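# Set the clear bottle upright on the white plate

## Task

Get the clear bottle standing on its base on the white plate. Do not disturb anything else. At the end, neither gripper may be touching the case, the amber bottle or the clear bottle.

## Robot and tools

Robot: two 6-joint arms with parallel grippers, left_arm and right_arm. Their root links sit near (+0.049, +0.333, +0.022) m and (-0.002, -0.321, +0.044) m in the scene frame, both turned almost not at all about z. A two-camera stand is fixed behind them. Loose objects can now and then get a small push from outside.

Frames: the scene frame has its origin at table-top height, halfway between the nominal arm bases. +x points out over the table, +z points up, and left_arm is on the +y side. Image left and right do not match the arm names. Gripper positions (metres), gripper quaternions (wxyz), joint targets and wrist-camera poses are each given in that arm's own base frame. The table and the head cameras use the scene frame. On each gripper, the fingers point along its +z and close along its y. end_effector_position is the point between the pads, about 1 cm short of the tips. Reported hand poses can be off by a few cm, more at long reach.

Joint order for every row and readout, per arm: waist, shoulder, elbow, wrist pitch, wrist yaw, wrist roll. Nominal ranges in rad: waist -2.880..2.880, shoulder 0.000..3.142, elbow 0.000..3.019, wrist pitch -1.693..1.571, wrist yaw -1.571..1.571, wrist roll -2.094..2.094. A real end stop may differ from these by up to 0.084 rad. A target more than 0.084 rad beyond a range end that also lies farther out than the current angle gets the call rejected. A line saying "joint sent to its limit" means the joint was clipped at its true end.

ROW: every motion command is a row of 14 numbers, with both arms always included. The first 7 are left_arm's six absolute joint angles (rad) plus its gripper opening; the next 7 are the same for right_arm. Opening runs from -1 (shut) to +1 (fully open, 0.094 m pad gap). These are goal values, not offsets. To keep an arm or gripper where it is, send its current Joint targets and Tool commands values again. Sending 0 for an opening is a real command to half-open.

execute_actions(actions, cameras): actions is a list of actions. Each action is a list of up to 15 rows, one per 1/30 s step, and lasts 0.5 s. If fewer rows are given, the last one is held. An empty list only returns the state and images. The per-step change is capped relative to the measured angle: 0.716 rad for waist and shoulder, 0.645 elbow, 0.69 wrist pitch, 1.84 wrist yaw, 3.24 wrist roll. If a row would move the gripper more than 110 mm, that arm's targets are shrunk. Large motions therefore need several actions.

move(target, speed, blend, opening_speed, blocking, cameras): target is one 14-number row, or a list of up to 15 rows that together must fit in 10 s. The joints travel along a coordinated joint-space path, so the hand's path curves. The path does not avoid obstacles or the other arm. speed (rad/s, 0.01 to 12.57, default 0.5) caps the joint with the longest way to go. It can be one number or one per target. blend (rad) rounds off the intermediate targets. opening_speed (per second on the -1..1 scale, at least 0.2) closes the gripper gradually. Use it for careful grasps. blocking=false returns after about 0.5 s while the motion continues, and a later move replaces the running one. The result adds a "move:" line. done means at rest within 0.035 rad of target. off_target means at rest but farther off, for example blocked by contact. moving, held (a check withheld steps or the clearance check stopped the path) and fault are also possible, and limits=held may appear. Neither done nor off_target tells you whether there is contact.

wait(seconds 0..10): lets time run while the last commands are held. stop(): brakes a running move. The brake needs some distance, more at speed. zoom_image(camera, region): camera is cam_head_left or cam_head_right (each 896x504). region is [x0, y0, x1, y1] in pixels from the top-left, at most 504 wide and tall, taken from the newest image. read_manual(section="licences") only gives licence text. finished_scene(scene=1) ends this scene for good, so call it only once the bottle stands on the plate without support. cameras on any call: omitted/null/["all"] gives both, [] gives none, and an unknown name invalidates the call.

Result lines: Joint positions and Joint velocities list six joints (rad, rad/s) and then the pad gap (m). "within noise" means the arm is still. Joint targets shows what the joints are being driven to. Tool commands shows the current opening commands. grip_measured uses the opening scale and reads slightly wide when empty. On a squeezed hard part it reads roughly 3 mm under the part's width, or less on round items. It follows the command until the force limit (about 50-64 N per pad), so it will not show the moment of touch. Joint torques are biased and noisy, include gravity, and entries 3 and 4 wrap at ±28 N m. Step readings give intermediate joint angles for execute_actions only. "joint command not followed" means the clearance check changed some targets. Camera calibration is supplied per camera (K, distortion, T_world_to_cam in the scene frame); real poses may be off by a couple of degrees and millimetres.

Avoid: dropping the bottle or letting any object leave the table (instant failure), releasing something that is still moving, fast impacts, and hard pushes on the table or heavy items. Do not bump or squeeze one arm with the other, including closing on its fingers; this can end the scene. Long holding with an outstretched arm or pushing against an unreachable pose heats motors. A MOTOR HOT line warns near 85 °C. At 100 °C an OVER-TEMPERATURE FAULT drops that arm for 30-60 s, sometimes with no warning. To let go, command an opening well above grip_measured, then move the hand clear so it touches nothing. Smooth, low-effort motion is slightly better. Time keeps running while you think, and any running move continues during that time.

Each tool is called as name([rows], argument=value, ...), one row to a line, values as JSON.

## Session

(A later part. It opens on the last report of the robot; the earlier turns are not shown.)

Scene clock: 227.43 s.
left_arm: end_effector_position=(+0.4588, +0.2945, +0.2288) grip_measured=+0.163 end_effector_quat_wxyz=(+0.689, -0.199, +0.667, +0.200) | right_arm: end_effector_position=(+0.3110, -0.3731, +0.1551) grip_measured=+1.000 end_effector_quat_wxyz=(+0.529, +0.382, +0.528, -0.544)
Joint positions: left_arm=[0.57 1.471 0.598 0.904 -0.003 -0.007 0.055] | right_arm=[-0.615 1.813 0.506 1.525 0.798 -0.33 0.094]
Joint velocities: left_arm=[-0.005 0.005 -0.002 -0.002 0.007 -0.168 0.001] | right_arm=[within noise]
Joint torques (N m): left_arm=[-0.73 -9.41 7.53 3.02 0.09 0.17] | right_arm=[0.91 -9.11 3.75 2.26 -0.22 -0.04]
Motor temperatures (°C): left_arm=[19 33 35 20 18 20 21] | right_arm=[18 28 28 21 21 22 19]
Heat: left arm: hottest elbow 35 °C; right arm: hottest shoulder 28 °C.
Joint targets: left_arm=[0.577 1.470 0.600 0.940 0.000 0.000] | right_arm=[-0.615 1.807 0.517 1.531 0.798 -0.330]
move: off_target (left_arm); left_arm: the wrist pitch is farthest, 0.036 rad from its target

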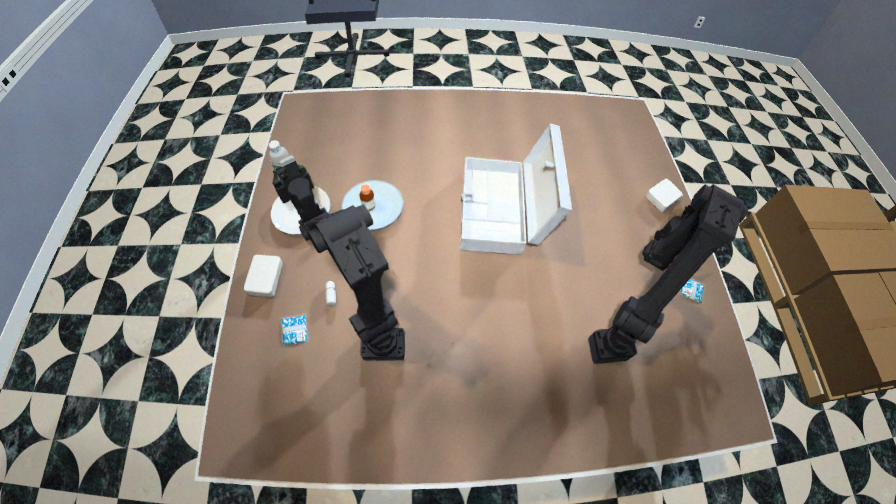

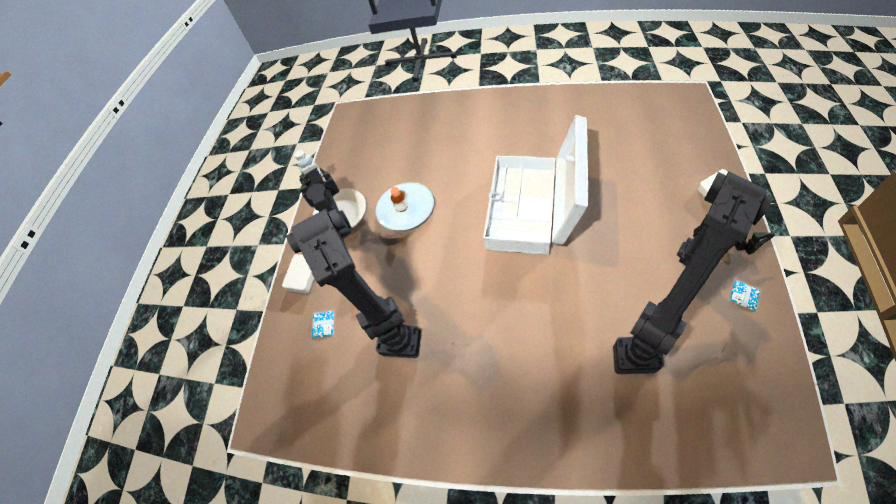

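move([
  [0.577,1.70,0.60,1.136,0,0,-0.1,-0.615,1.807,0.517,1.531,0.798,-0.33,1],
  [0.577,1.882,0.607,1.311,0,0,-0.1,-0.615,1.807,0.517,1.531,0.798,-0.33,1],
], speed=0.12, blend=0.03)

zoom_image(camera="cam_head_left", region=[235, 135, 355, 255])

zoom_image(camera="cam_head_right", region=[270, 135, 390, 255])

Scene clock: 255.93 s.
left_arm: end_effector_position=(+0.4701, +0.3017, +0.1005) grip_measured=+0.163 end_effector_quat_wxyz=(+0.675, -0.204, +0.681, +0.196) | right_arm: end_effector_position=(+0.3110, -0.3731, +0.1551) grip_measured=+1.000 end_effector_quat_wxyz=(+0.529, +0.382, +0.528, -0.544)
Joint positions: left_arm=[0.57 1.884 0.598 1.275 -0.003 -0.007 0.055] | right_arm=[-0.615 1.813 0.506 1.525 0.798 -0.33 0.094]
Joint velocities: within noise
Joint torques (N m): left_arm=[-0.97 -12.51 4.98 2.91 0.09 0.17] | right_arm=[0.26 -9.47 3.74 2.06 -0.22 -0.01]
Motor temperatures (°C): left_arm=[19 32 32 21 18 20 21] | right_arm=[18 28 28 21 21 22 19]
Heat: left arm: hottest shoulder 32 °C; right arm: hottest shoulder 28 °C.
Joint targets: left_arm=[0.577 1.882 0.607 1.311 0.000 0.000] | right_arm=[-0.615 1.807 0.517 1.531 0.798 -0.330]
move: off_target (left_arm); left_arm: the wrist pitch is farthest, 0.036 rad from its target

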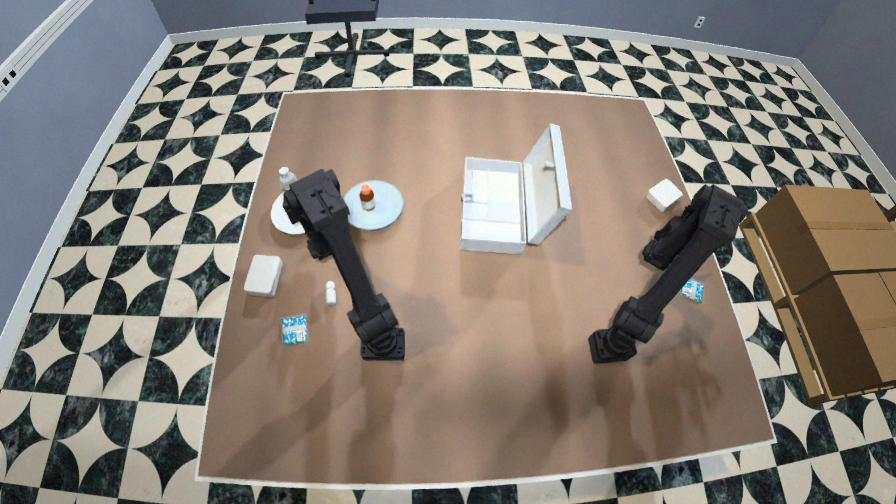

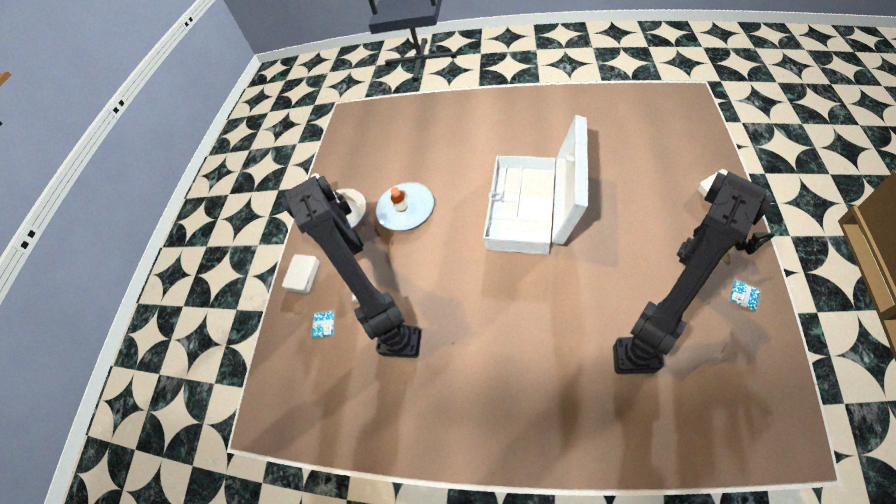

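Scaled by 4.200.

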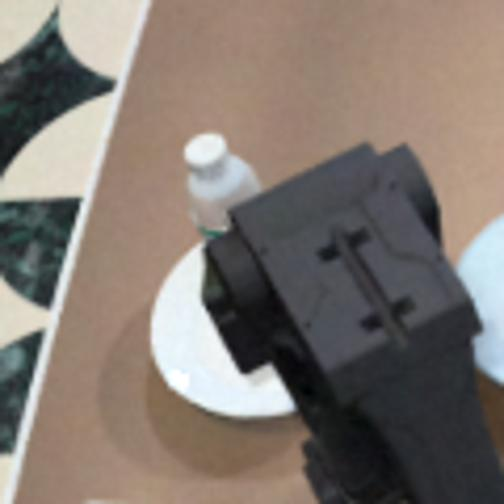

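Scaled by 4.200.

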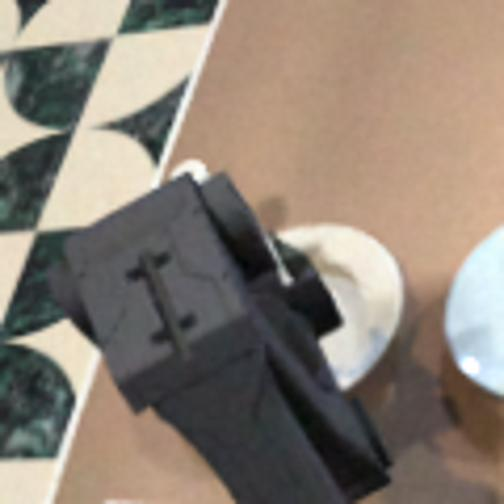

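move(target=[0.577,1.974,0.617,1.393,0,0,-0.1,-0.615,1.807,0.517,1.531,0.798,-0.33,1], speed=0.08, cameras=[])

move(target=[0.577,2.010,0.622,1.424,0,0,-0.1,-0.615,1.807,0.517,1.531,0.798,-0.33,1], speed=0.04)

zoom_image(camera="cam_head_left", region=[235, 135, 355, 255])

Scene clock: 270.43 s.
left_arm: end_effector_position=(+0.4670, +0.2997, +0.0722) grip_measured=+0.163 end_effector_quat_wxyz=(+0.672, -0.204, +0.684, +0.195) | right_arm: end_effector_position=(+0.3110, -0.3731, +0.1551) grip_measured=+1.000 end_effector_quat_wxyz=(+0.529, +0.382, +0.528, -0.544)
Joint positions: left_arm=[0.57 1.974 0.598 1.357 -0.003 -0.007 0.055] | right_arm=[-0.615 1.813 0.506 1.525 0.798 -0.33 0.094]
Joint velocities: within noise
Joint torques (N m): left_arm=[-0.85 -12.28 5.15 2.99 0.11 0.17] | right_arm=[0.44 -9.05 3.85 2.59 -0.21 -0.09]
Motor temperatures (°C): left_arm=[19 31 30 21 18 20 21] | right_arm=[18 28 28 21 21 22 19]
Heat: left arm: hottest shoulder 31 °C; right arm: hottest shoulder 28 °C.
Joint targets: left_arm=[0.577 1.974 0.617 1.393 0.000 0.000] | right_arm=[-0.615 1.807 0.517 1.531 0.798 -0.330]
move: off_target (left_arm); left_arm: the wrist pitch is farthest, 0.036 rad from its target
No camera images: "cameras" was empty.

Scene clock: 271.70 s.
left_arm: end_effector_position=(+0.4653, +0.2986, +0.0611) grip_measured=+0.163 end_effector_quat_wxyz=(+0.671, -0.205, +0.686, +0.195) | right_arm: end_effector_position=(+0.3110, -0.3731, +0.1551) grip_measured=+1.000 end_effector_quat_wxyz=(+0.529, +0.382, +0.528, -0.544)
Joint positions: left_arm=[0.57 2.01 0.598 1.387 -0.003 -0.007 0.055] | right_arm=[-0.615 1.813 0.506 1.525 0.798 -0.33 0.094]
Joint velocities: within noise
Joint torques (N m): left_arm=[-0.79 -12.51 5.23 2.93 0.12 0.17] | right_arm=[0.79 -8.35 4.05 2.14 -0.19 -0.07]
Motor temperatures (°C): left_arm=[19 31 30 21 18 20 21] | right_arm=[18 28 28 21 21 22 19]
Heat: left arm: hottest shoulder 31 °C; right arm: hottest shoulder 28 °C.
Joint targets: left_arm=[0.577 2.010 0.622 1.424 0.000 0.000] | right_arm=[-0.615 1.807 0.517 1.531 0.798 -0.330]
move: off_target (left_arm); left_arm: the wrist pitch is farthest, 0.037 rad from its target

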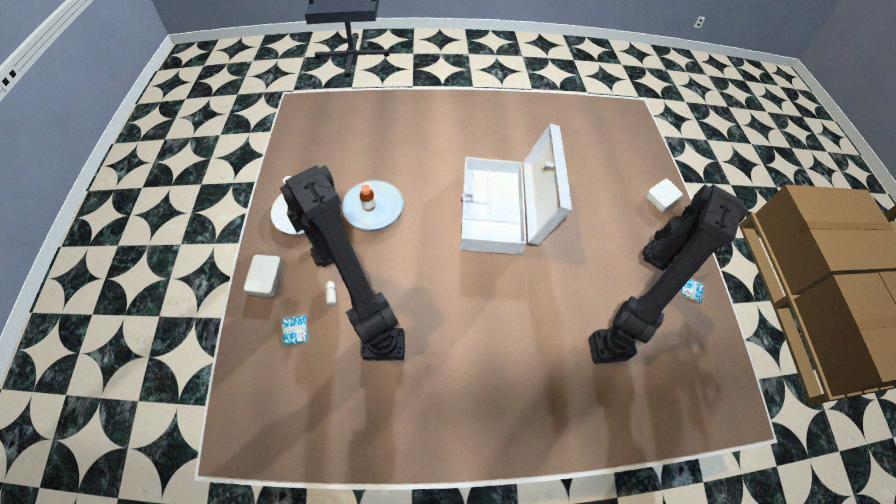

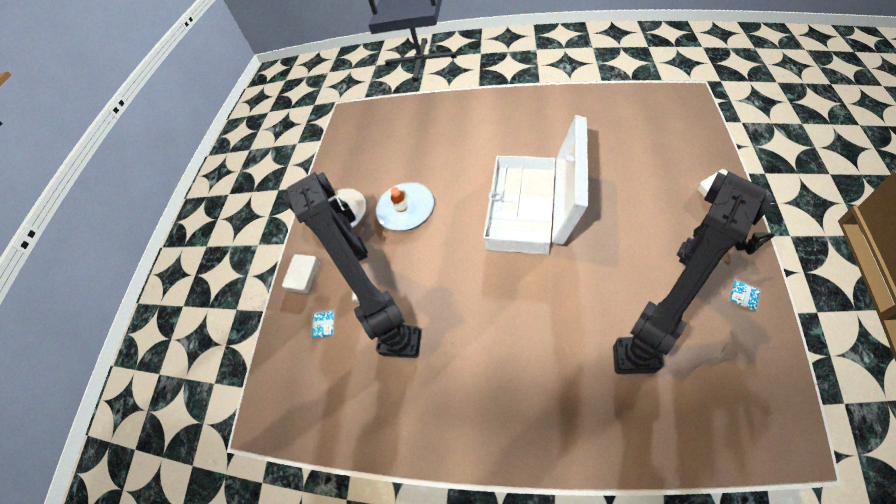

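Scaled by 4.200.

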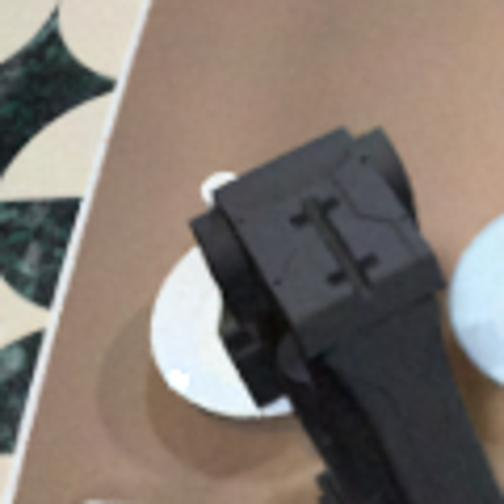

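move(target=[0.577,2.015,0.61,1.452,0,0,-0.1,-0.615,1.807,0.517,1.531,0.798,-0.33,1], speed=0.04, cameras=[])

move(target=[0.577,2.030,0.61,1.468,0,0,-0.1,-0.615,1.807,0.517,1.531,0.798,-0.33,1], speed=0.03, cameras=[])

move(target=[0.577,2.045,0.61,1.483,0,0,-0.1,-0.615,1.807,0.517,1.531,0.798,-0.33,1], speed=0.03, cameras=[])

Scene clock: 283.73 s.
left_arm: end_effector_position=(+0.4651, +0.2985, +0.0662) grip_measured=+0.163 end_effector_quat_wxyz=(+0.679, -0.202, +0.677, +0.197) | right_arm: end_effector_position=(+0.3110, -0.3731, +0.1551) grip_measured=+1.000 end_effector_quat_wxyz=(+0.529, +0.382, +0.528, -0.544)
Joint positions: left_arm=[0.57 2.013 0.598 1.416 -0.003 -0.007 0.055] | right_arm=[-0.615 1.813 0.506 1.525 0.798 -0.33 0.094]
Joint velocities: within noise
Joint torques (N m): left_arm=[-0.79 -12.34 4.29 2.96 0.08 0.15] | right_arm=[0.67 -8.47 3.79 2.22 -0.21 -0.06]
Motor temperatures (°C): left_arm=[19 31 30 21 18 20 21] | right_arm=[18 28 28 21 21 22 19]
Heat: left arm: hottest shoulder 31 °C; right arm: hottest shoulder 28 °C.
Joint targets: left_arm=[0.577 2.015 0.610 1.452 0.000 0.000] | right_arm=[-0.615 1.807 0.517 1.531 0.798 -0.330]
move: off_target (left_arm); left_arm: the wrist pitch is farthest, 0.036 rad from its target
No camera images: "cameras" was empty.

Scene clock: 284.60 s.
left_arm: end_effector_position=(+0.4643, +0.2979, +0.0618) grip_measured=+0.163 end_effector_quat_wxyz=(+0.679, -0.202, +0.677, +0.197) | right_arm: end_effector_position=(+0.3110, -0.3731, +0.1551) grip_measured=+1.000 end_effector_quat_wxyz=(+0.529, +0.382, +0.528, -0.544)
Joint positions: left_arm=[0.57 2.029 0.598 1.432 -0.003 -0.007 0.055] | right_arm=[-0.615 1.813 0.506 1.525 0.798 -0.33 0.094]
Joint velocities: within noise
Joint torques (N m): left_arm=[-0.97 -12.4 4.16 3 0.12 0.17] | right_arm=[1.32 -8.35 3.6 2.39 -0.16 -0.1]
Motor temperatures (°C): left_arm=[19 31 29 21 18 20 21] | right_arm=[18 28 28 21 21 22 19]
Heat: left arm: hottest shoulder 31 °C; right arm: hottest shoulder 28 °C.
Joint targets: left_arm=[0.577 2.030 0.610 1.468 0.000 0.000] | right_arm=[-0.615 1.807 0.517 1.531 0.798 -0.330]
move: off_target (left_arm); left_arm: the wrist pitch is farthest, 0.036 rad from its target
No camera images: "cameras" was empty.

Scene clock: 285.43 s.
left_arm: end_effector_position=(+0.4634, +0.2974, +0.0576) grip_measured=+0.163 end_effector_quat_wxyz=(+0.679, -0.202, +0.677, +0.197) | right_arm: end_effector_position=(+0.3110, -0.3731, +0.1551) grip_measured=+1.000 end_effector_quat_wxyz=(+0.529, +0.382, +0.528, -0.544)
Joint positions: left_arm=[0.57 2.044 0.598 1.446 -0.003 -0.007 0.055] | right_arm=[-0.615 1.813 0.506 1.525 0.798 -0.33 0.094]
Joint velocities: within noise
Joint torques (N m): left_arm=[-0.97 -12.4 4.08 2.85 0.1 0.15] | right_arm=[0.79 -9.29 3.89 2.26 -0.24 -0.04]
Motor temperatures (°C): left_arm=[19 31 29 21 18 20 21] | right_arm=[18 28 28 21 21 22 19]
Heat: left arm: hottest shoulder 31 °C; right arm: hottest shoulder 28 °C.
Joint targets: left_arm=[0.577 2.045 0.610 1.483 0.000 0.000] | right_arm=[-0.615 1.807 0.517 1.531 0.798 -0.330]
move: off_target (left_arm); left_arm: the wrist pitch is farthest, 0.037 rad from its target
No camera images: "cameras" was empty.

move(target=[0.577,2.060,0.61,1.498,0,0,-0.1,-0.615,1.807,0.517,1.531,0.798,-0.33,1], speed=0.03, cameras=[])

move(target=[0.577,2.071,0.61,1.509,0,0,-0.1,-0.615,1.807,0.517,1.531,0.798,-0.33,1], speed=0.03, cameras=[])

move(target=[0.577,2.082,0.61,1.520,0,0,-0.1,-0.615,1.807,0.517,1.531,0.798,-0.33,1], speed=0.03)

zoom_image(camera="cam_head_left", region=[235, 135, 355, 255])

zoom_image(camera="cam_head_right", region=[270, 135, 390, 255])

Scene clock: 302.53 s.
left_arm: end_effector_position=(+0.4624, +0.2968, +0.0535) grip_measured=+0.163 end_effector_quat_wxyz=(+0.679, -0.202, +0.677, +0.198) | right_arm: end_effector_position=(+0.3110, -0.3731, +0.1551) grip_measured=+1.000 end_effector_quat_wxyz=(+0.529, +0.382, +0.528, -0.544)
Joint positions: left_arm=[0.57 2.059 0.598 1.462 -0.003 -0.007 0.055] | right_arm=[-0.615 1.813 0.506 1.525 0.798 -0.33 0.094]
Joint velocities: within noise
Joint torques (N m): left_arm=[-1.03 -12.51 3.82 2.95 0.11 0.13] | right_arm=[1.2 -8.88 4.05 2.4 -0.26 0]
Motor temperatures (°C): left_arm=[19 30 28 21 18 20 22] | right_arm=[18 28 28 21 21 22 19]
Heat: left arm: hottest shoulder 30 °C; right arm: hottest shoulder 28 °C.
Joint targets: left_arm=[0.577 2.060 0.610 1.498 0.000 0.000] | right_arm=[-0.615 1.807 0.517 1.531 0.798 -0.330]
move: off_target (left_arm); left_arm: the wrist pitch is farthest, 0.036 rad from its target
No camera images: "cameras" was empty.

Scene clock: 303.33 s.
left_arm: end_effector_position=(+0.4617, +0.2963, +0.0505) grip_measured=+0.163 end_effector_quat_wxyz=(+0.679, -0.202, +0.677, +0.198) | right_arm: end_effector_position=(+0.3110, -0.3731, +0.1551) grip_measured=+1.000 end_effector_quat_wxyz=(+0.529, +0.382, +0.528, -0.544)
Joint positions: left_arm=[0.57 2.07 0.598 1.473 -0.003 -0.007 0.055] | right_arm=[-0.615 1.813 0.506 1.525 0.798 -0.33 0.094]
Joint velocities: within noise
Joint torques (N m): left_arm=[-1.08 -12.81 3.75 2.93 0.11 0.19] | right_arm=[1.14 -8.94 3.95 2.13 -0.21 -0.04]
Motor temperatures (°C): left_arm=[19 30 28 21 18 20 22] | right_arm=[18 28 28 21 21 22 19]
Heat: left arm: hottest shoulder 30 °C; right arm: hottest shoulder 28 °C.
Joint targets: left_arm=[0.577 2.071 0.610 1.509 0.000 0.000] | right_arm=[-0.615 1.807 0.517 1.531 0.798 -0.330]
move: off_target (left_arm); left_arm: the wrist pitch is farthest, 0.036 rad from its target
No camera images: "cameras" was empty.

Scene clock: 304.13 s.
left_arm: end_effector_position=(+0.4609, +0.2958, +0.0474) grip_measured=+0.163 end_effector_quat_wxyz=(+0.679, -0.202, +0.677, +0.198) | right_arm: end_effector_position=(+0.3110, -0.3731, +0.1551) grip_measured=+1.000 end_effector_quat_wxyz=(+0.529, +0.382, +0.528, -0.544)
Joint positions: left_arm=[0.57 2.081 0.598 1.484 -0.003 -0.007 0.055] | right_arm=[-0.615 1.813 0.506 1.525 0.798 -0.33 0.094]
Joint velocities: within noise
Joint torques (N m): left_arm=[-0.62 -12.75 3.69 2.95 0.11 0.17] | right_arm=[1.73 -8.76 3.77 2.44 -0.2 -0.02]
Motor temperatures (°C): left_arm=[19 30 28 21 18 20 22] | right_arm=[18 28 28 21 21 22 19]
Heat: left arm: hottest shoulder 30 °C; right arm: hottest shoulder 28 °C.
Joint targets: left_arm=[0.577 2.082 0.610 1.520 0.000 0.000] | right_arm=[-0.615 1.807 0.517 1.531 0.798 -0.330]
move: off_target (left_arm); left_arm: the wrist pitch is farthest, 0.036 rad from its target

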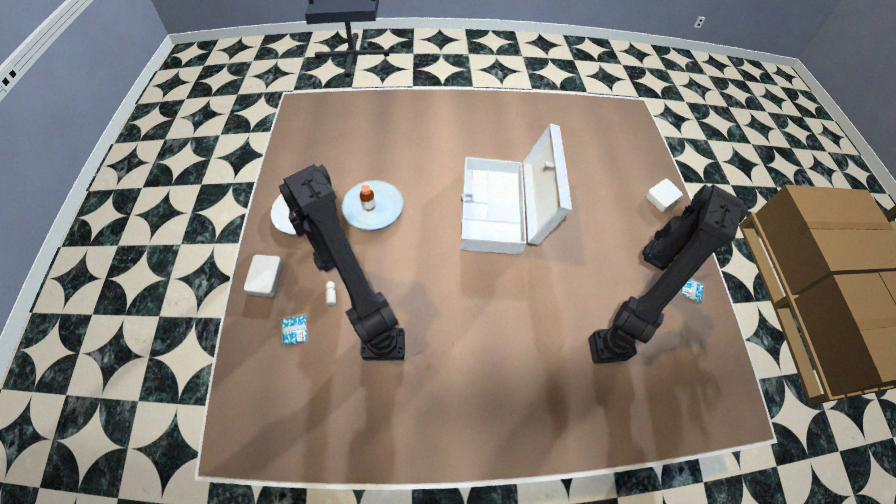

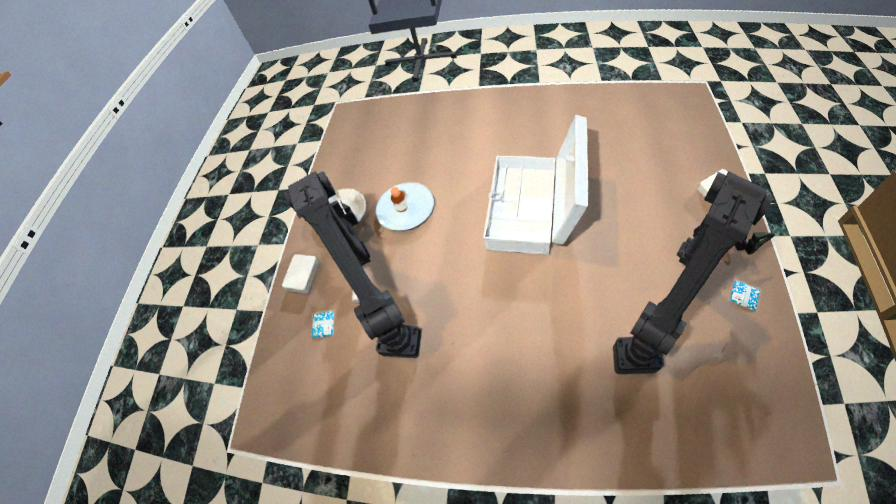

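Scaled by 4.200.

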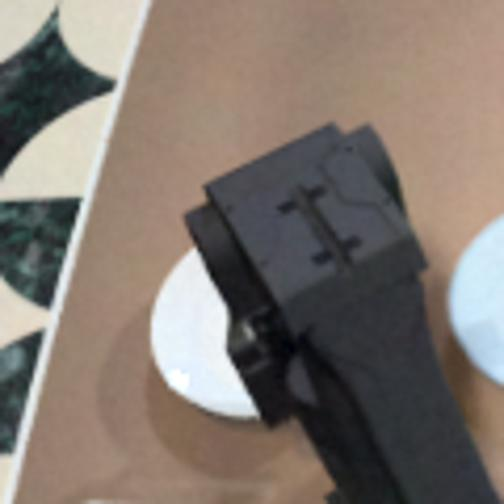

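Scaled by 4.200.

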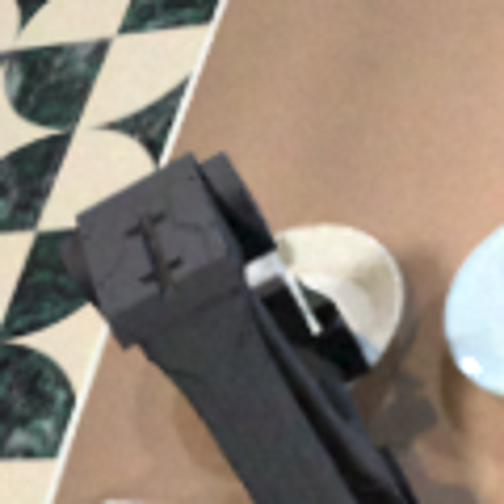

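move(target=[0.577,2.082,0.652,1.482,0,0,-0.1,-0.615,1.807,0.517,1.531,0.798,-0.33,1], speed=0.05, cameras=[])

move(target=[0.577,2.092,0.652,1.492,0,0,-0.1,-0.615,1.807,0.517,1.531,0.798,-0.33,1], speed=0.03, cameras=[])

Scene clock: 319.37 s.
left_arm: end_effector_position=(+0.4670, +0.2997, +0.0502) grip_measured=+0.163 end_effector_quat_wxyz=(+0.682, -0.202, +0.674, +0.198) | right_arm: end_effector_position=(+0.3110, -0.3731, +0.1551) grip_measured=+1.000 end_effector_quat_wxyz=(+0.529, +0.382, +0.528, -0.544)
Joint positions: left_arm=[0.57 2.081 0.617 1.473 -0.003 -0.007 0.055] | right_arm=[-0.615 1.813 0.506 1.525 0.798 -0.33 0.094]
Joint velocities: within noise
Joint torques (N m): left_arm=[-0.62 -12.75 5.82 1.99 0.11 0.16] | right_arm=[1.55 -9.23 3.54 1.98 -0.19 -0.05]
Motor temperatures (°C): left_arm=[19 30 28 21 18 20 22] | right_arm=[18 28 28 21 21 22 19]
Heat: left arm: hottest shoulder 30 °C; right arm: hottest shoulder 28 °C.
Joint targets: left_arm=[0.577 2.082 0.652 1.482 0.000 0.000] | right_arm=[-0.615 1.807 0.517 1.531 0.798 -0.330]
move: done
No camera images: "cameras" was empty.

Scene clock: 320.17 s.
left_arm: end_effector_position=(+0.4663, +0.2993, +0.0449) grip_measured=+0.163 end_effector_quat_wxyz=(+0.679, -0.203, +0.678, +0.197) | right_arm: end_effector_position=(+0.3110, -0.3731, +0.1551) grip_measured=+1.000 end_effector_quat_wxyz=(+0.529, +0.382, +0.528, -0.544)
Joint positions: left_arm=[0.57 2.091 0.617 1.473 -0.003 -0.007 0.055] | right_arm=[-0.615 1.813 0.506 1.525 0.798 -0.33 0.094]
Joint velocities: within noise
Joint torques (N m): left_arm=[-0.97 -12.57 5.63 2.22 0.09 0.17] | right_arm=[1.26 -8.88 3.99 2.29 -0.24 -0.02]
Motor temperatures (°C): left_arm=[19 30 28 21 18 20 22] | right_arm=[18 28 28 21 21 22 19]
Heat: left arm: hottest shoulder 30 °C; right arm: hottest shoulder 28 °C.
Joint targets: left_arm=[0.577 2.092 0.652 1.492 0.000 0.000] | right_arm=[-0.615 1.807 0.517 1.531 0.798 -0.330]
move: done
No camera images: "cameras" was empty.

Continue lowering.

move(target=[0.577,2.102,0.652,1.516,0,0,-0.1,-0.615,1.807,0.517,1.531,0.798,-0.33,1], speed=0.03, cameras=[])

move(target=[0.577,2.112,0.652,1.526,0,0,-0.1,-0.615,1.807,0.517,1.531,0.798,-0.33,1], speed=0.03, cameras=[])

move(target=[0.577,2.122,0.652,1.536,0,0,-0.1,-0.615,1.807,0.517,1.531,0.798,-0.33,1], speed=0.03, cameras=[])

Scene clock: 330.33 s.
left_arm: end_effector_position=(+0.4656, +0.2988, +0.0414) grip_measured=+0.163 end_effector_quat_wxyz=(+0.678, -0.203, +0.679, +0.197) | right_arm: end_effector_position=(+0.3110, -0.3731, +0.1551) grip_measured=+1.000 end_effector_quat_wxyz=(+0.529, +0.382, +0.528, -0.544)
Joint positions: left_arm=[0.57 2.1 0.617 1.48 -0.003 -0.007 0.055] | right_arm=[-0.615 1.813 0.506 1.525 0.798 -0.33 0.094]
Joint velocities: within noise
Joint torques (N m): left_arm=[-1.2 -13.16 5.56 2.95 0.09 0.2] | right_arm=[0.85 -9.99 3.9 2.52 -0.22 -0.06]
Motor temperatures (°C): left_arm=[19 30 28 21 18 20 22] | right_arm=[18 28 28 21 21 22 19]
Heat: left arm: hottest shoulder 30 °C; right arm: hottest shoulder 28 °C.
Joint targets: left_arm=[0.577 2.102 0.652 1.516 0.000 0.000] | right_arm=[-0.615 1.807 0.517 1.531 0.798 -0.330]
move: off_target (left_arm); left_arm: the wrist pitch is farthest, 0.036 rad from its target
No camera images: "cameras" was empty.

Scene clock: 331.10 s.
left_arm: end_effector_position=(+0.4649, +0.2983, +0.0384) grip_measured=+0.163 end_effector_quat_wxyz=(+0.678, -0.203, +0.679, +0.197) | right_arm: end_effector_position=(+0.3110, -0.3731, +0.1551) grip_measured=+1.000 end_effector_quat_wxyz=(+0.529, +0.382, +0.528, -0.544)
Joint positions: left_arm=[0.57 2.111 0.617 1.49 -0.003 -0.007 0.055] | right_arm=[-0.615 1.813 0.506 1.525 0.798 -0.33 0.094]
Joint velocities: within noise
Joint torques (N m): left_arm=[-0.79 -13.16 5.55 2.81 0.1 0.16] | right_arm=[1.49 -9.17 3.63 2.44 -0.26 -0.01]
Motor temperatures (°C): left_arm=[19 30 28 21 18 20 22] | right_arm=[18 28 28 21 21 22 19]
Heat: left arm: hottest shoulder 30 °C; right arm: hottest shoulder 28 °C.
Joint targets: left_arm=[0.577 2.112 0.652 1.526 0.000 0.000] | right_arm=[-0.615 1.807 0.517 1.531 0.798 -0.330]
move: off_target (left_arm); left_arm: the wrist pitch is farthest, 0.036 rad from its target
No camera images: "cameras" was empty.

Scene clock: 331.87 s.
left_arm: end_effector_position=(+0.4641, +0.2978, +0.0356) grip_measured=+0.163 end_effector_quat_wxyz=(+0.678, -0.203, +0.679, +0.197) | right_arm: end_effector_position=(+0.3110, -0.3731, +0.1551) grip_measured=+1.000 end_effector_quat_wxyz=(+0.529, +0.382, +0.528, -0.544)
Joint positions: left_arm=[0.57 2.121 0.617 1.5 -0.003 -0.007 0.055] | right_arm=[-0.615 1.813 0.506 1.525 0.798 -0.33 0.094]
Joint velocities: within noise
Joint torques (N m): left_arm=[-0.56 -13.1 5.39 2.86 0.11 0.17] | right_arm=[1.61 -8.88 3.78 2.06 -0.23 -0.09]
Motor temperatures (°C): left_arm=[19 30 28 21 18 20 22] | right_arm=[18 28 28 21 21 22 19]
Heat: left arm: hottest shoulder 30 °C; right arm: hottest shoulder 28 °C.
Joint targets: left_arm=[0.577 2.122 0.652 1.536 0.000 0.000] | right_arm=[-0.615 1.807 0.517 1.531 0.798 -0.330]
move: off_target (left_arm); left_arm: the wrist pitch is farthest, 0.036 rad from its target
No camera images: "cameras" was empty.

move(target=[0.577,2.130,0.652,1.544,0,0,-0.1,-0.615,1.807,0.517,1.531,0.798,-0.33,1], speed=0.03, cameras=[])

move(target=[0.577,2.138,0.652,1.552,0,0,-0.1,-0.615,1.807,0.517,1.531,0.798,-0.33,1], speed=0.03)

zoom_image(camera="cam_head_right", region=[290, 165, 390, 265])

zoom_image(camera="cam_head_left", region=[260, 165, 360, 265])

Scene clock: 343.00 s.
left_arm: end_effector_position=(+0.4635, +0.2975, +0.0342) grip_measured=+0.163 end_effector_quat_wxyz=(+0.678, -0.203, +0.678, +0.197) | right_arm: end_effector_position=(+0.3110, -0.3731, +0.1551) grip_measured=+1.000 end_effector_quat_wxyz=(+0.529, +0.382, +0.528, -0.544)
Joint positions: left_arm=[0.57 2.127 0.617 1.508 -0.003 -0.007 0.055] | right_arm=[-0.615 1.813 0.506 1.525 0.798 -0.33 0.094]
Joint velocities: within noise
Joint torques (N m): left_arm=[-1.38 -12.98 5.29 2.92 0.11 0.19] | right_arm=[2.08 -9.64 3.52 2.17 -0.17 -0.03]
Motor temperatures (°C): left_arm=[19 30 28 21 18 20 22] | right_arm=[18 28 28 21 21 22 19]
Heat: left arm: hottest shoulder 30 °C; right arm: hottest shoulder 28 °C.
Joint targets: left_arm=[0.577 2.130 0.652 1.544 0.000 0.000] | right_arm=[-0.615 1.807 0.517 1.531 0.798 -0.330]
move: off_target (left_arm); left_arm: the wrist pitch is farthest, 0.036 rad from its target
No camera images: "cameras" was empty.

Scene clock: 343.73 s.
left_arm: end_effector_position=(+0.4644, +0.2980, +0.0341) grip_measured=+0.163 end_effector_quat_wxyz=(+0.681, -0.202, +0.676, +0.198) | right_arm: end_effector_position=(+0.3110, -0.3731, +0.1551) grip_measured=+1.000 end_effector_quat_wxyz=(+0.529, +0.382, +0.528, -0.544)
Joint positions: left_arm=[0.57 2.134 0.621 1.517 -0.003 -0.007 0.055] | right_arm=[-0.615 1.813 0.506 1.525 0.798 -0.33 0.094]
Joint velocities: within noise
Joint torques (N m): left_arm=[-1.14 -12.51 5.04 2.7 0.11 0.16] | right_arm=[0.38 -9.17 3.56 2.44 -0.22 -0.08]
Motor temperatures (°C): left_arm=[19 30 28 21 18 20 22] | right_arm=[18 28 28 21 21 22 19]
Heat: left arm: hottest shoulder 30 °C; right arm: hottest shoulder 28 °C.
Joint targets: left_arm=[0.577 2.138 0.652 1.552 0.000 0.000] | right_arm=[-0.615 1.807 0.517 1.531 0.798 -0.330]
move: done

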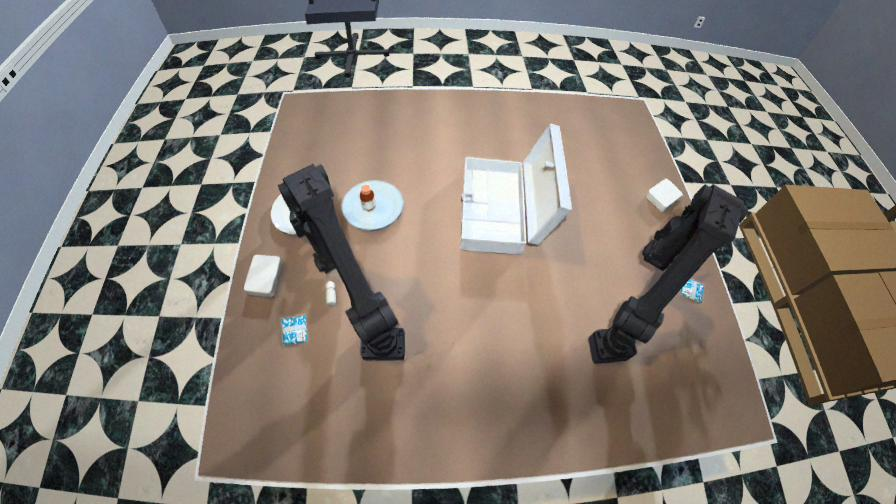

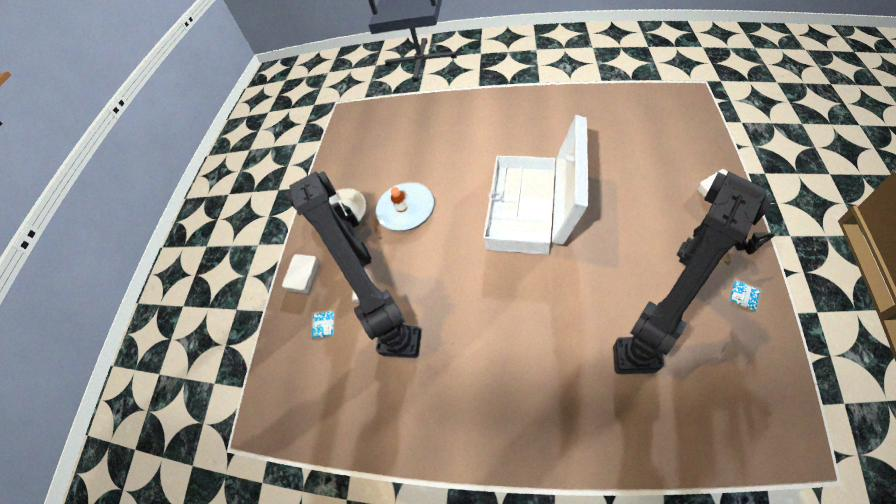

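Scaled by 5.040.

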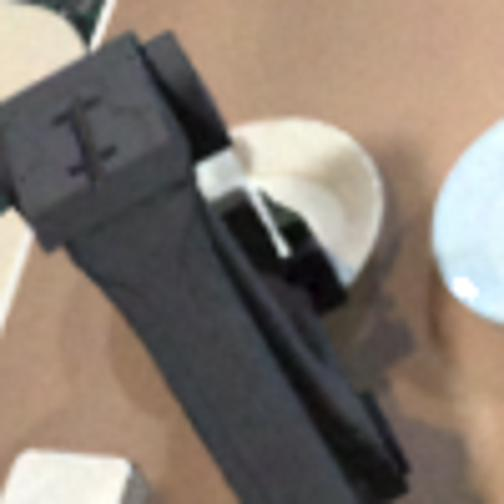

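Scaled by 5.040.

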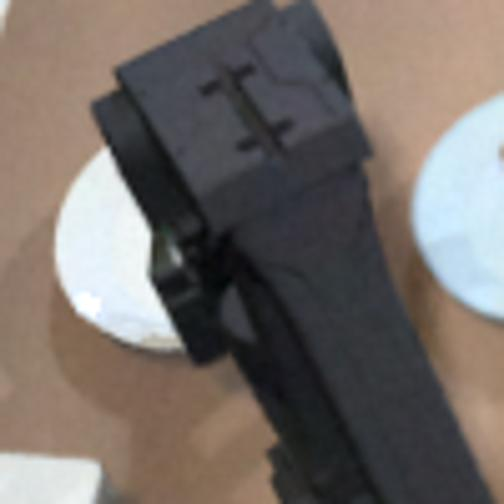

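move(target=[0.575,2.137,0.635,1.545,0,0,0.4,-0.615,1.807,0.517,1.531,0.798,-0.33,1], opening_speed=0.25)

zoom_image(camera="cam_head_right", region=[290, 165, 390, 265])

Scene clock: 372.13 s.
left_arm: end_effector_position=(+0.4644, +0.2978, +0.0363) grip_measured=+0.396 end_effector_quat_wxyz=(+0.684, -0.200, +0.673, +0.199) | right_arm: end_effector_position=(+0.3110, -0.3731, +0.1551) grip_measured=+1.000 end_effector_quat_wxyz=(+0.529, +0.382, +0.528, -0.544)
Joint positions: left_arm=[0.57 2.134 0.621 1.527 -0.002 -0.006 0.066] | right_arm=[-0.615 1.813 0.506 1.525 0.798 -0.33 0.094]
Joint velocities: within noise
Joint torques (N m): left_arm=[-1.14 -12.81 3.63 2.25 0.05 0.17] | right_arm=[0.67 -9.29 4.12 2.39 -0.23 -0.06]
Motor temperatures (°C): left_arm=[19 31 27 21 18 20 22] | right_arm=[18 28 28 21 21 22 19]
Heat: left arm: hottest shoulder 31 °C; right arm: hottest shoulder 28 °C.
Joint targets: left_arm=[0.575 2.137 0.635 1.545 0.000 0.000] | right_arm=[-0.615 1.807 0.517 1.531 0.798 -0.330]
move: done

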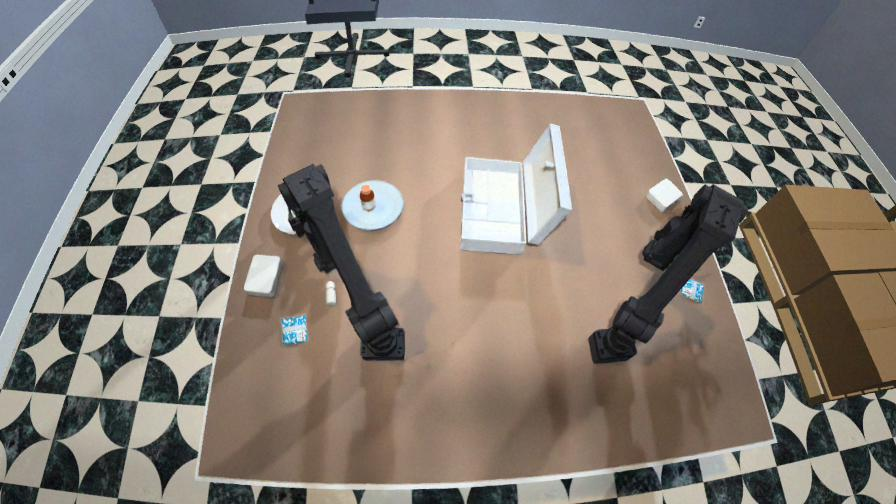

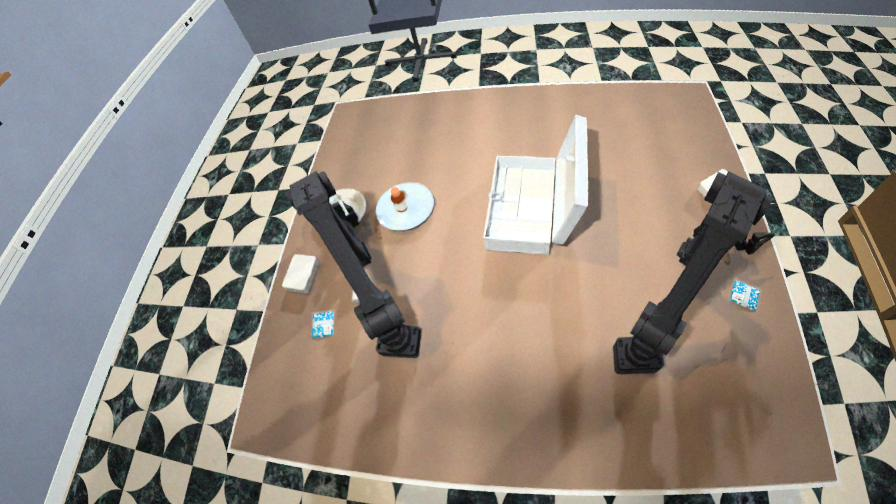

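Scaled by 5.040.

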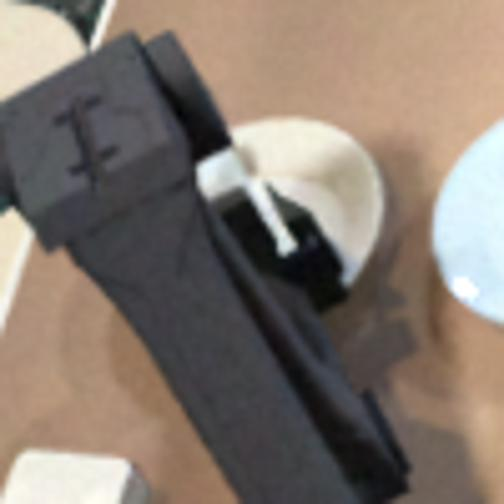

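move(target=[0.572,2.134,0.625,1.535,0,0,0.95,-0.615,1.807,0.517,1.531,0.798,-0.33,1], opening_speed=0.3, cameras=[])

move([
  [0.572,2.054,0.505,1.54,0,0,0.95,-0.615,1.807,0.517,1.531,0.798,-0.33,1],
  [0.572,1.96,0.375,1.54,0,0,0.95,-0.615,1.807,0.517,1.531,0.798,-0.33,1],
], speed=0.06, blend=0.03)

zoom_image(camera="cam_head_right", region=[290, 165, 390, 265])

zoom_image(camera="cam_head_left", region=[250, 145, 350, 245])

Scene clock: 393.33 s.
left_arm: end_effector_position=(+0.4644, +0.2978, +0.0363) grip_measured=+0.946 end_effector_quat_wxyz=(+0.684, -0.200, +0.673, +0.199) | right_arm: end_effector_position=(+0.3110, -0.3731, +0.1551) grip_measured=+1.000 end_effector_quat_wxyz=(+0.529, +0.382, +0.528, -0.544)
Joint positions: left_arm=[0.57 2.134 0.621 1.527 -0.002 -0.006 0.091] | right_arm=[-0.615 1.813 0.506 1.525 0.798 -0.33 0.094]
Joint velocities: within noise
Joint torques (N m): left_arm=[-1.38 -12.63 2.78 1.89 0.03 0.17] | right_arm=[2.14 -9 3.69 2.24 -0.25 0.01]
Motor temperatures (°C): left_arm=[19 31 27 21 18 20 21] | right_arm=[18 28 27 21 21 22 19]
Heat: left arm: hottest shoulder 31 °C; right arm: hottest shoulder 28 °C.
Joint targets: left_arm=[0.572 2.134 0.625 1.535 0.000 0.000] | right_arm=[-0.615 1.807 0.517 1.531 0.798 -0.330]
move: done
No camera images: "cameras" was empty.

Scene clock: 397.87 s.
left_arm: end_effector_position=(+0.3976, +0.2549, +0.0502) grip_measured=+0.947 end_effector_quat_wxyz=(+0.653, -0.207, +0.703, +0.192) | right_arm: end_effector_position=(+0.3110, -0.3731, +0.1551) grip_measured=+1.000 end_effector_quat_wxyz=(+0.529, +0.382, +0.528, -0.544)
Joint positions: left_arm=[0.57 1.983 0.384 1.527 -0.002 0 0.091] | right_arm=[-0.615 1.813 0.506 1.525 0.798 -0.33 0.094]
Joint velocities: within noise
Joint torques (N m): left_arm=[-1.26 -12.16 1.11 2.13 0.07 0.09] | right_arm=[0.97 -9.05 3.78 2.17 -0.28 -0.07]
Motor temperatures (°C): left_arm=[19 31 26 21 18 20 21] | right_arm=[18 28 27 21 21 22 19]
Heat: left arm: hottest shoulder 31 °C; right arm: hottest shoulder 28 °C.
Joint targets: left_arm=[0.572 1.960 0.375 1.540 0.000 0.000] | right_arm=[-0.615 1.807 0.517 1.531 0.798 -0.330]
move: done

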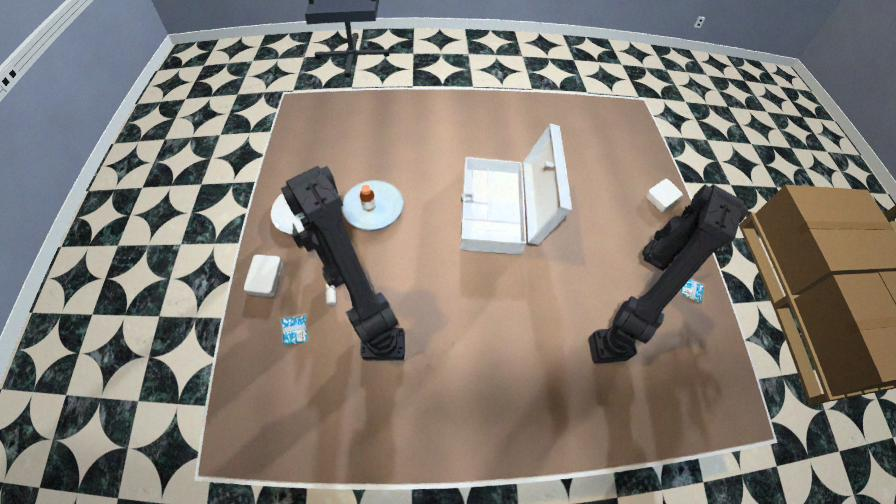

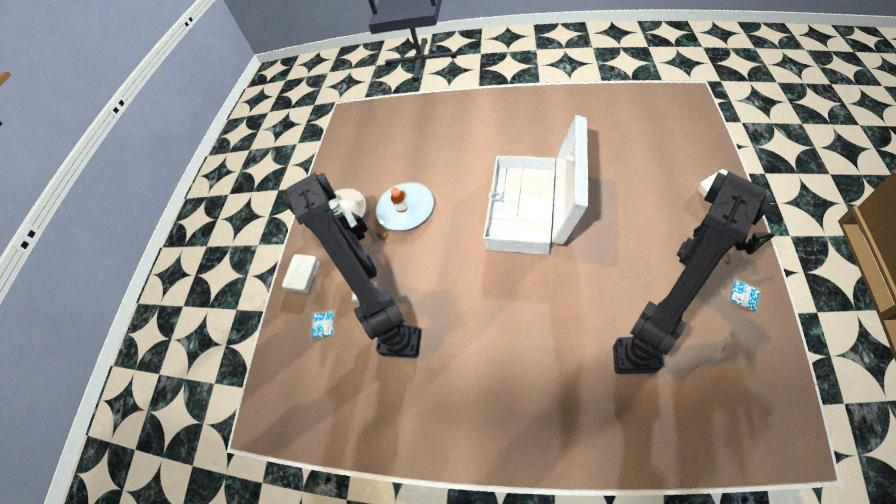

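Scaled by 5.040.

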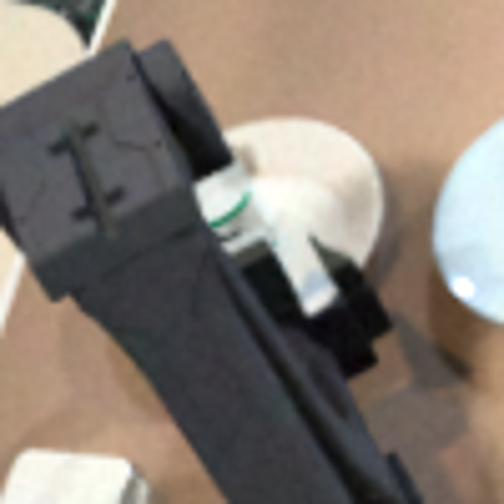

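Scaled by 5.040.

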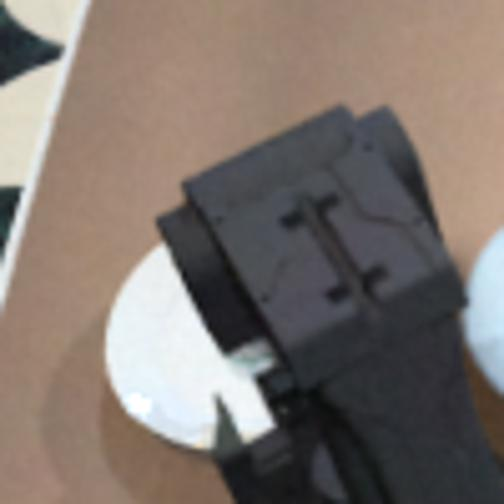

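move([
  [0.572,1.75,0.388,1.38,0,0,0.95,-0.615,1.807,0.517,1.531,0.798,-0.33,1],
  [0.572,1.45,0.5,1.05,0,0,0.95,-0.615,1.807,0.517,1.531,0.798,-0.33,1],
  [0.557,1.2,0.75,0.6,0,0,0.95,-0.615,1.807,0.517,1.531,0.798,-0.33,1],
  [-0.2,1.2,1.1,0.3,0,0,0.95,-0.615,1.807,0.517,1.531,0.798,-0.33,1],
], speed=0.25, blend=0.05)

zoom_image(camera="cam_head_right", region=[280, 145, 380, 245])

zoom_image(camera="cam_head_left", region=[245, 145, 345, 245])

Scene clock: 418.20 s.
left_arm: end_effector_position=(+0.5666, -0.1083, +0.4671) grip_measured=+0.947 end_effector_quat_wxyz=(+0.744, +0.062, +0.661, -0.070) | right_arm: end_effector_position=(+0.3110, -0.3731, +0.1551) grip_measured=+1.000 end_effector_quat_wxyz=(+0.529, +0.382, +0.528, -0.544)
Joint positions: left_arm=[-0.188 1.219 1.031 0.306 -0.001 0 0.091] | right_arm=[-0.615 1.813 0.506 1.525 0.798 -0.33 0.094]
Joint velocities: within noise
Joint torques (N m): left_arm=[-2.61 -10.29 15.71 1.43 0.04 0.11] | right_arm=[1.14 -8.88 3.93 2.43 -0.26 -0.03]
Motor temperatures (°C): left_arm=[19 30 27 21 18 20 21] | right_arm=[18 28 27 21 21 22 19]
Heat: left arm: hottest shoulder 30 °C; right arm: hottest shoulder 28 °C.
Joint targets: left_arm=[-0.200 1.200 1.100 0.300 0.000 0.000] | right_arm=[-0.615 1.807 0.517 1.531 0.798 -0.330]
move: off_target (left_arm); left_arm: the elbow is farthest, 0.069 rad from its target

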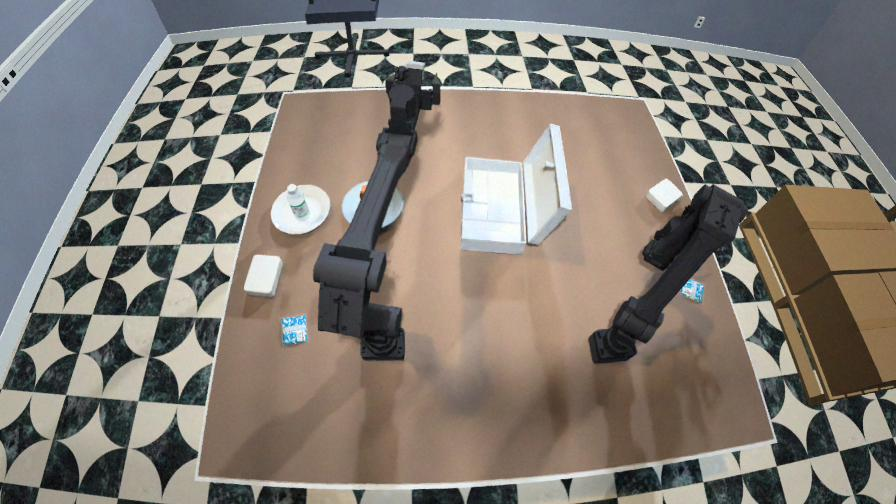

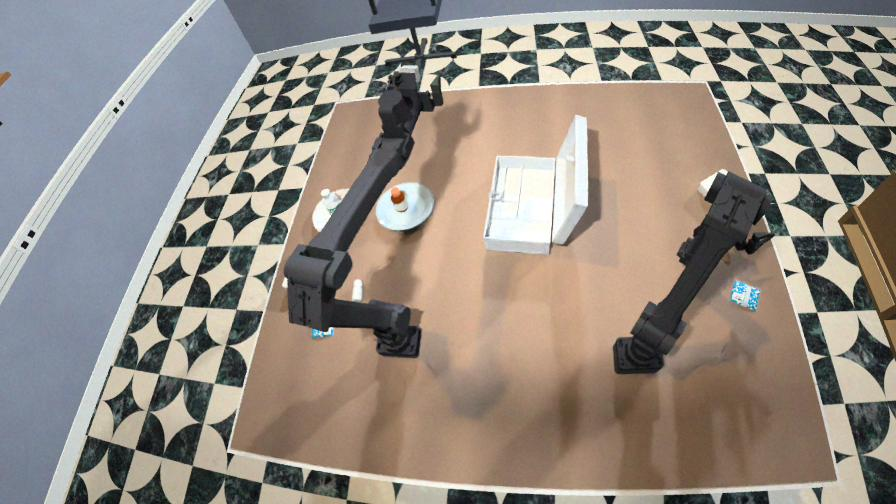

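Scaled by 5.040.

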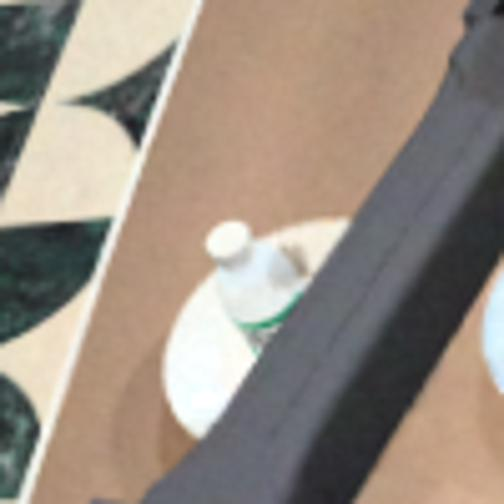

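Scaled by 5.040.

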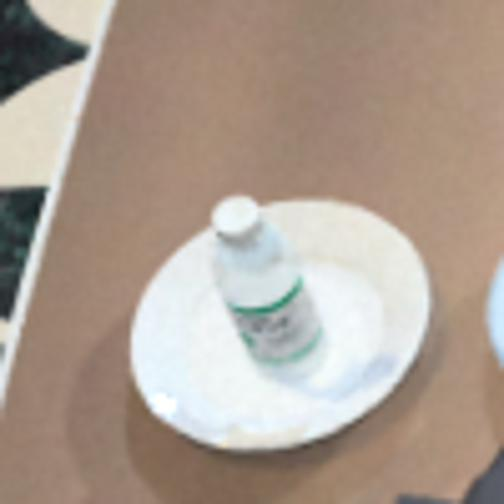

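Upright on the plate.

finished_scene(scene=2)

The scene is finished: the task was done.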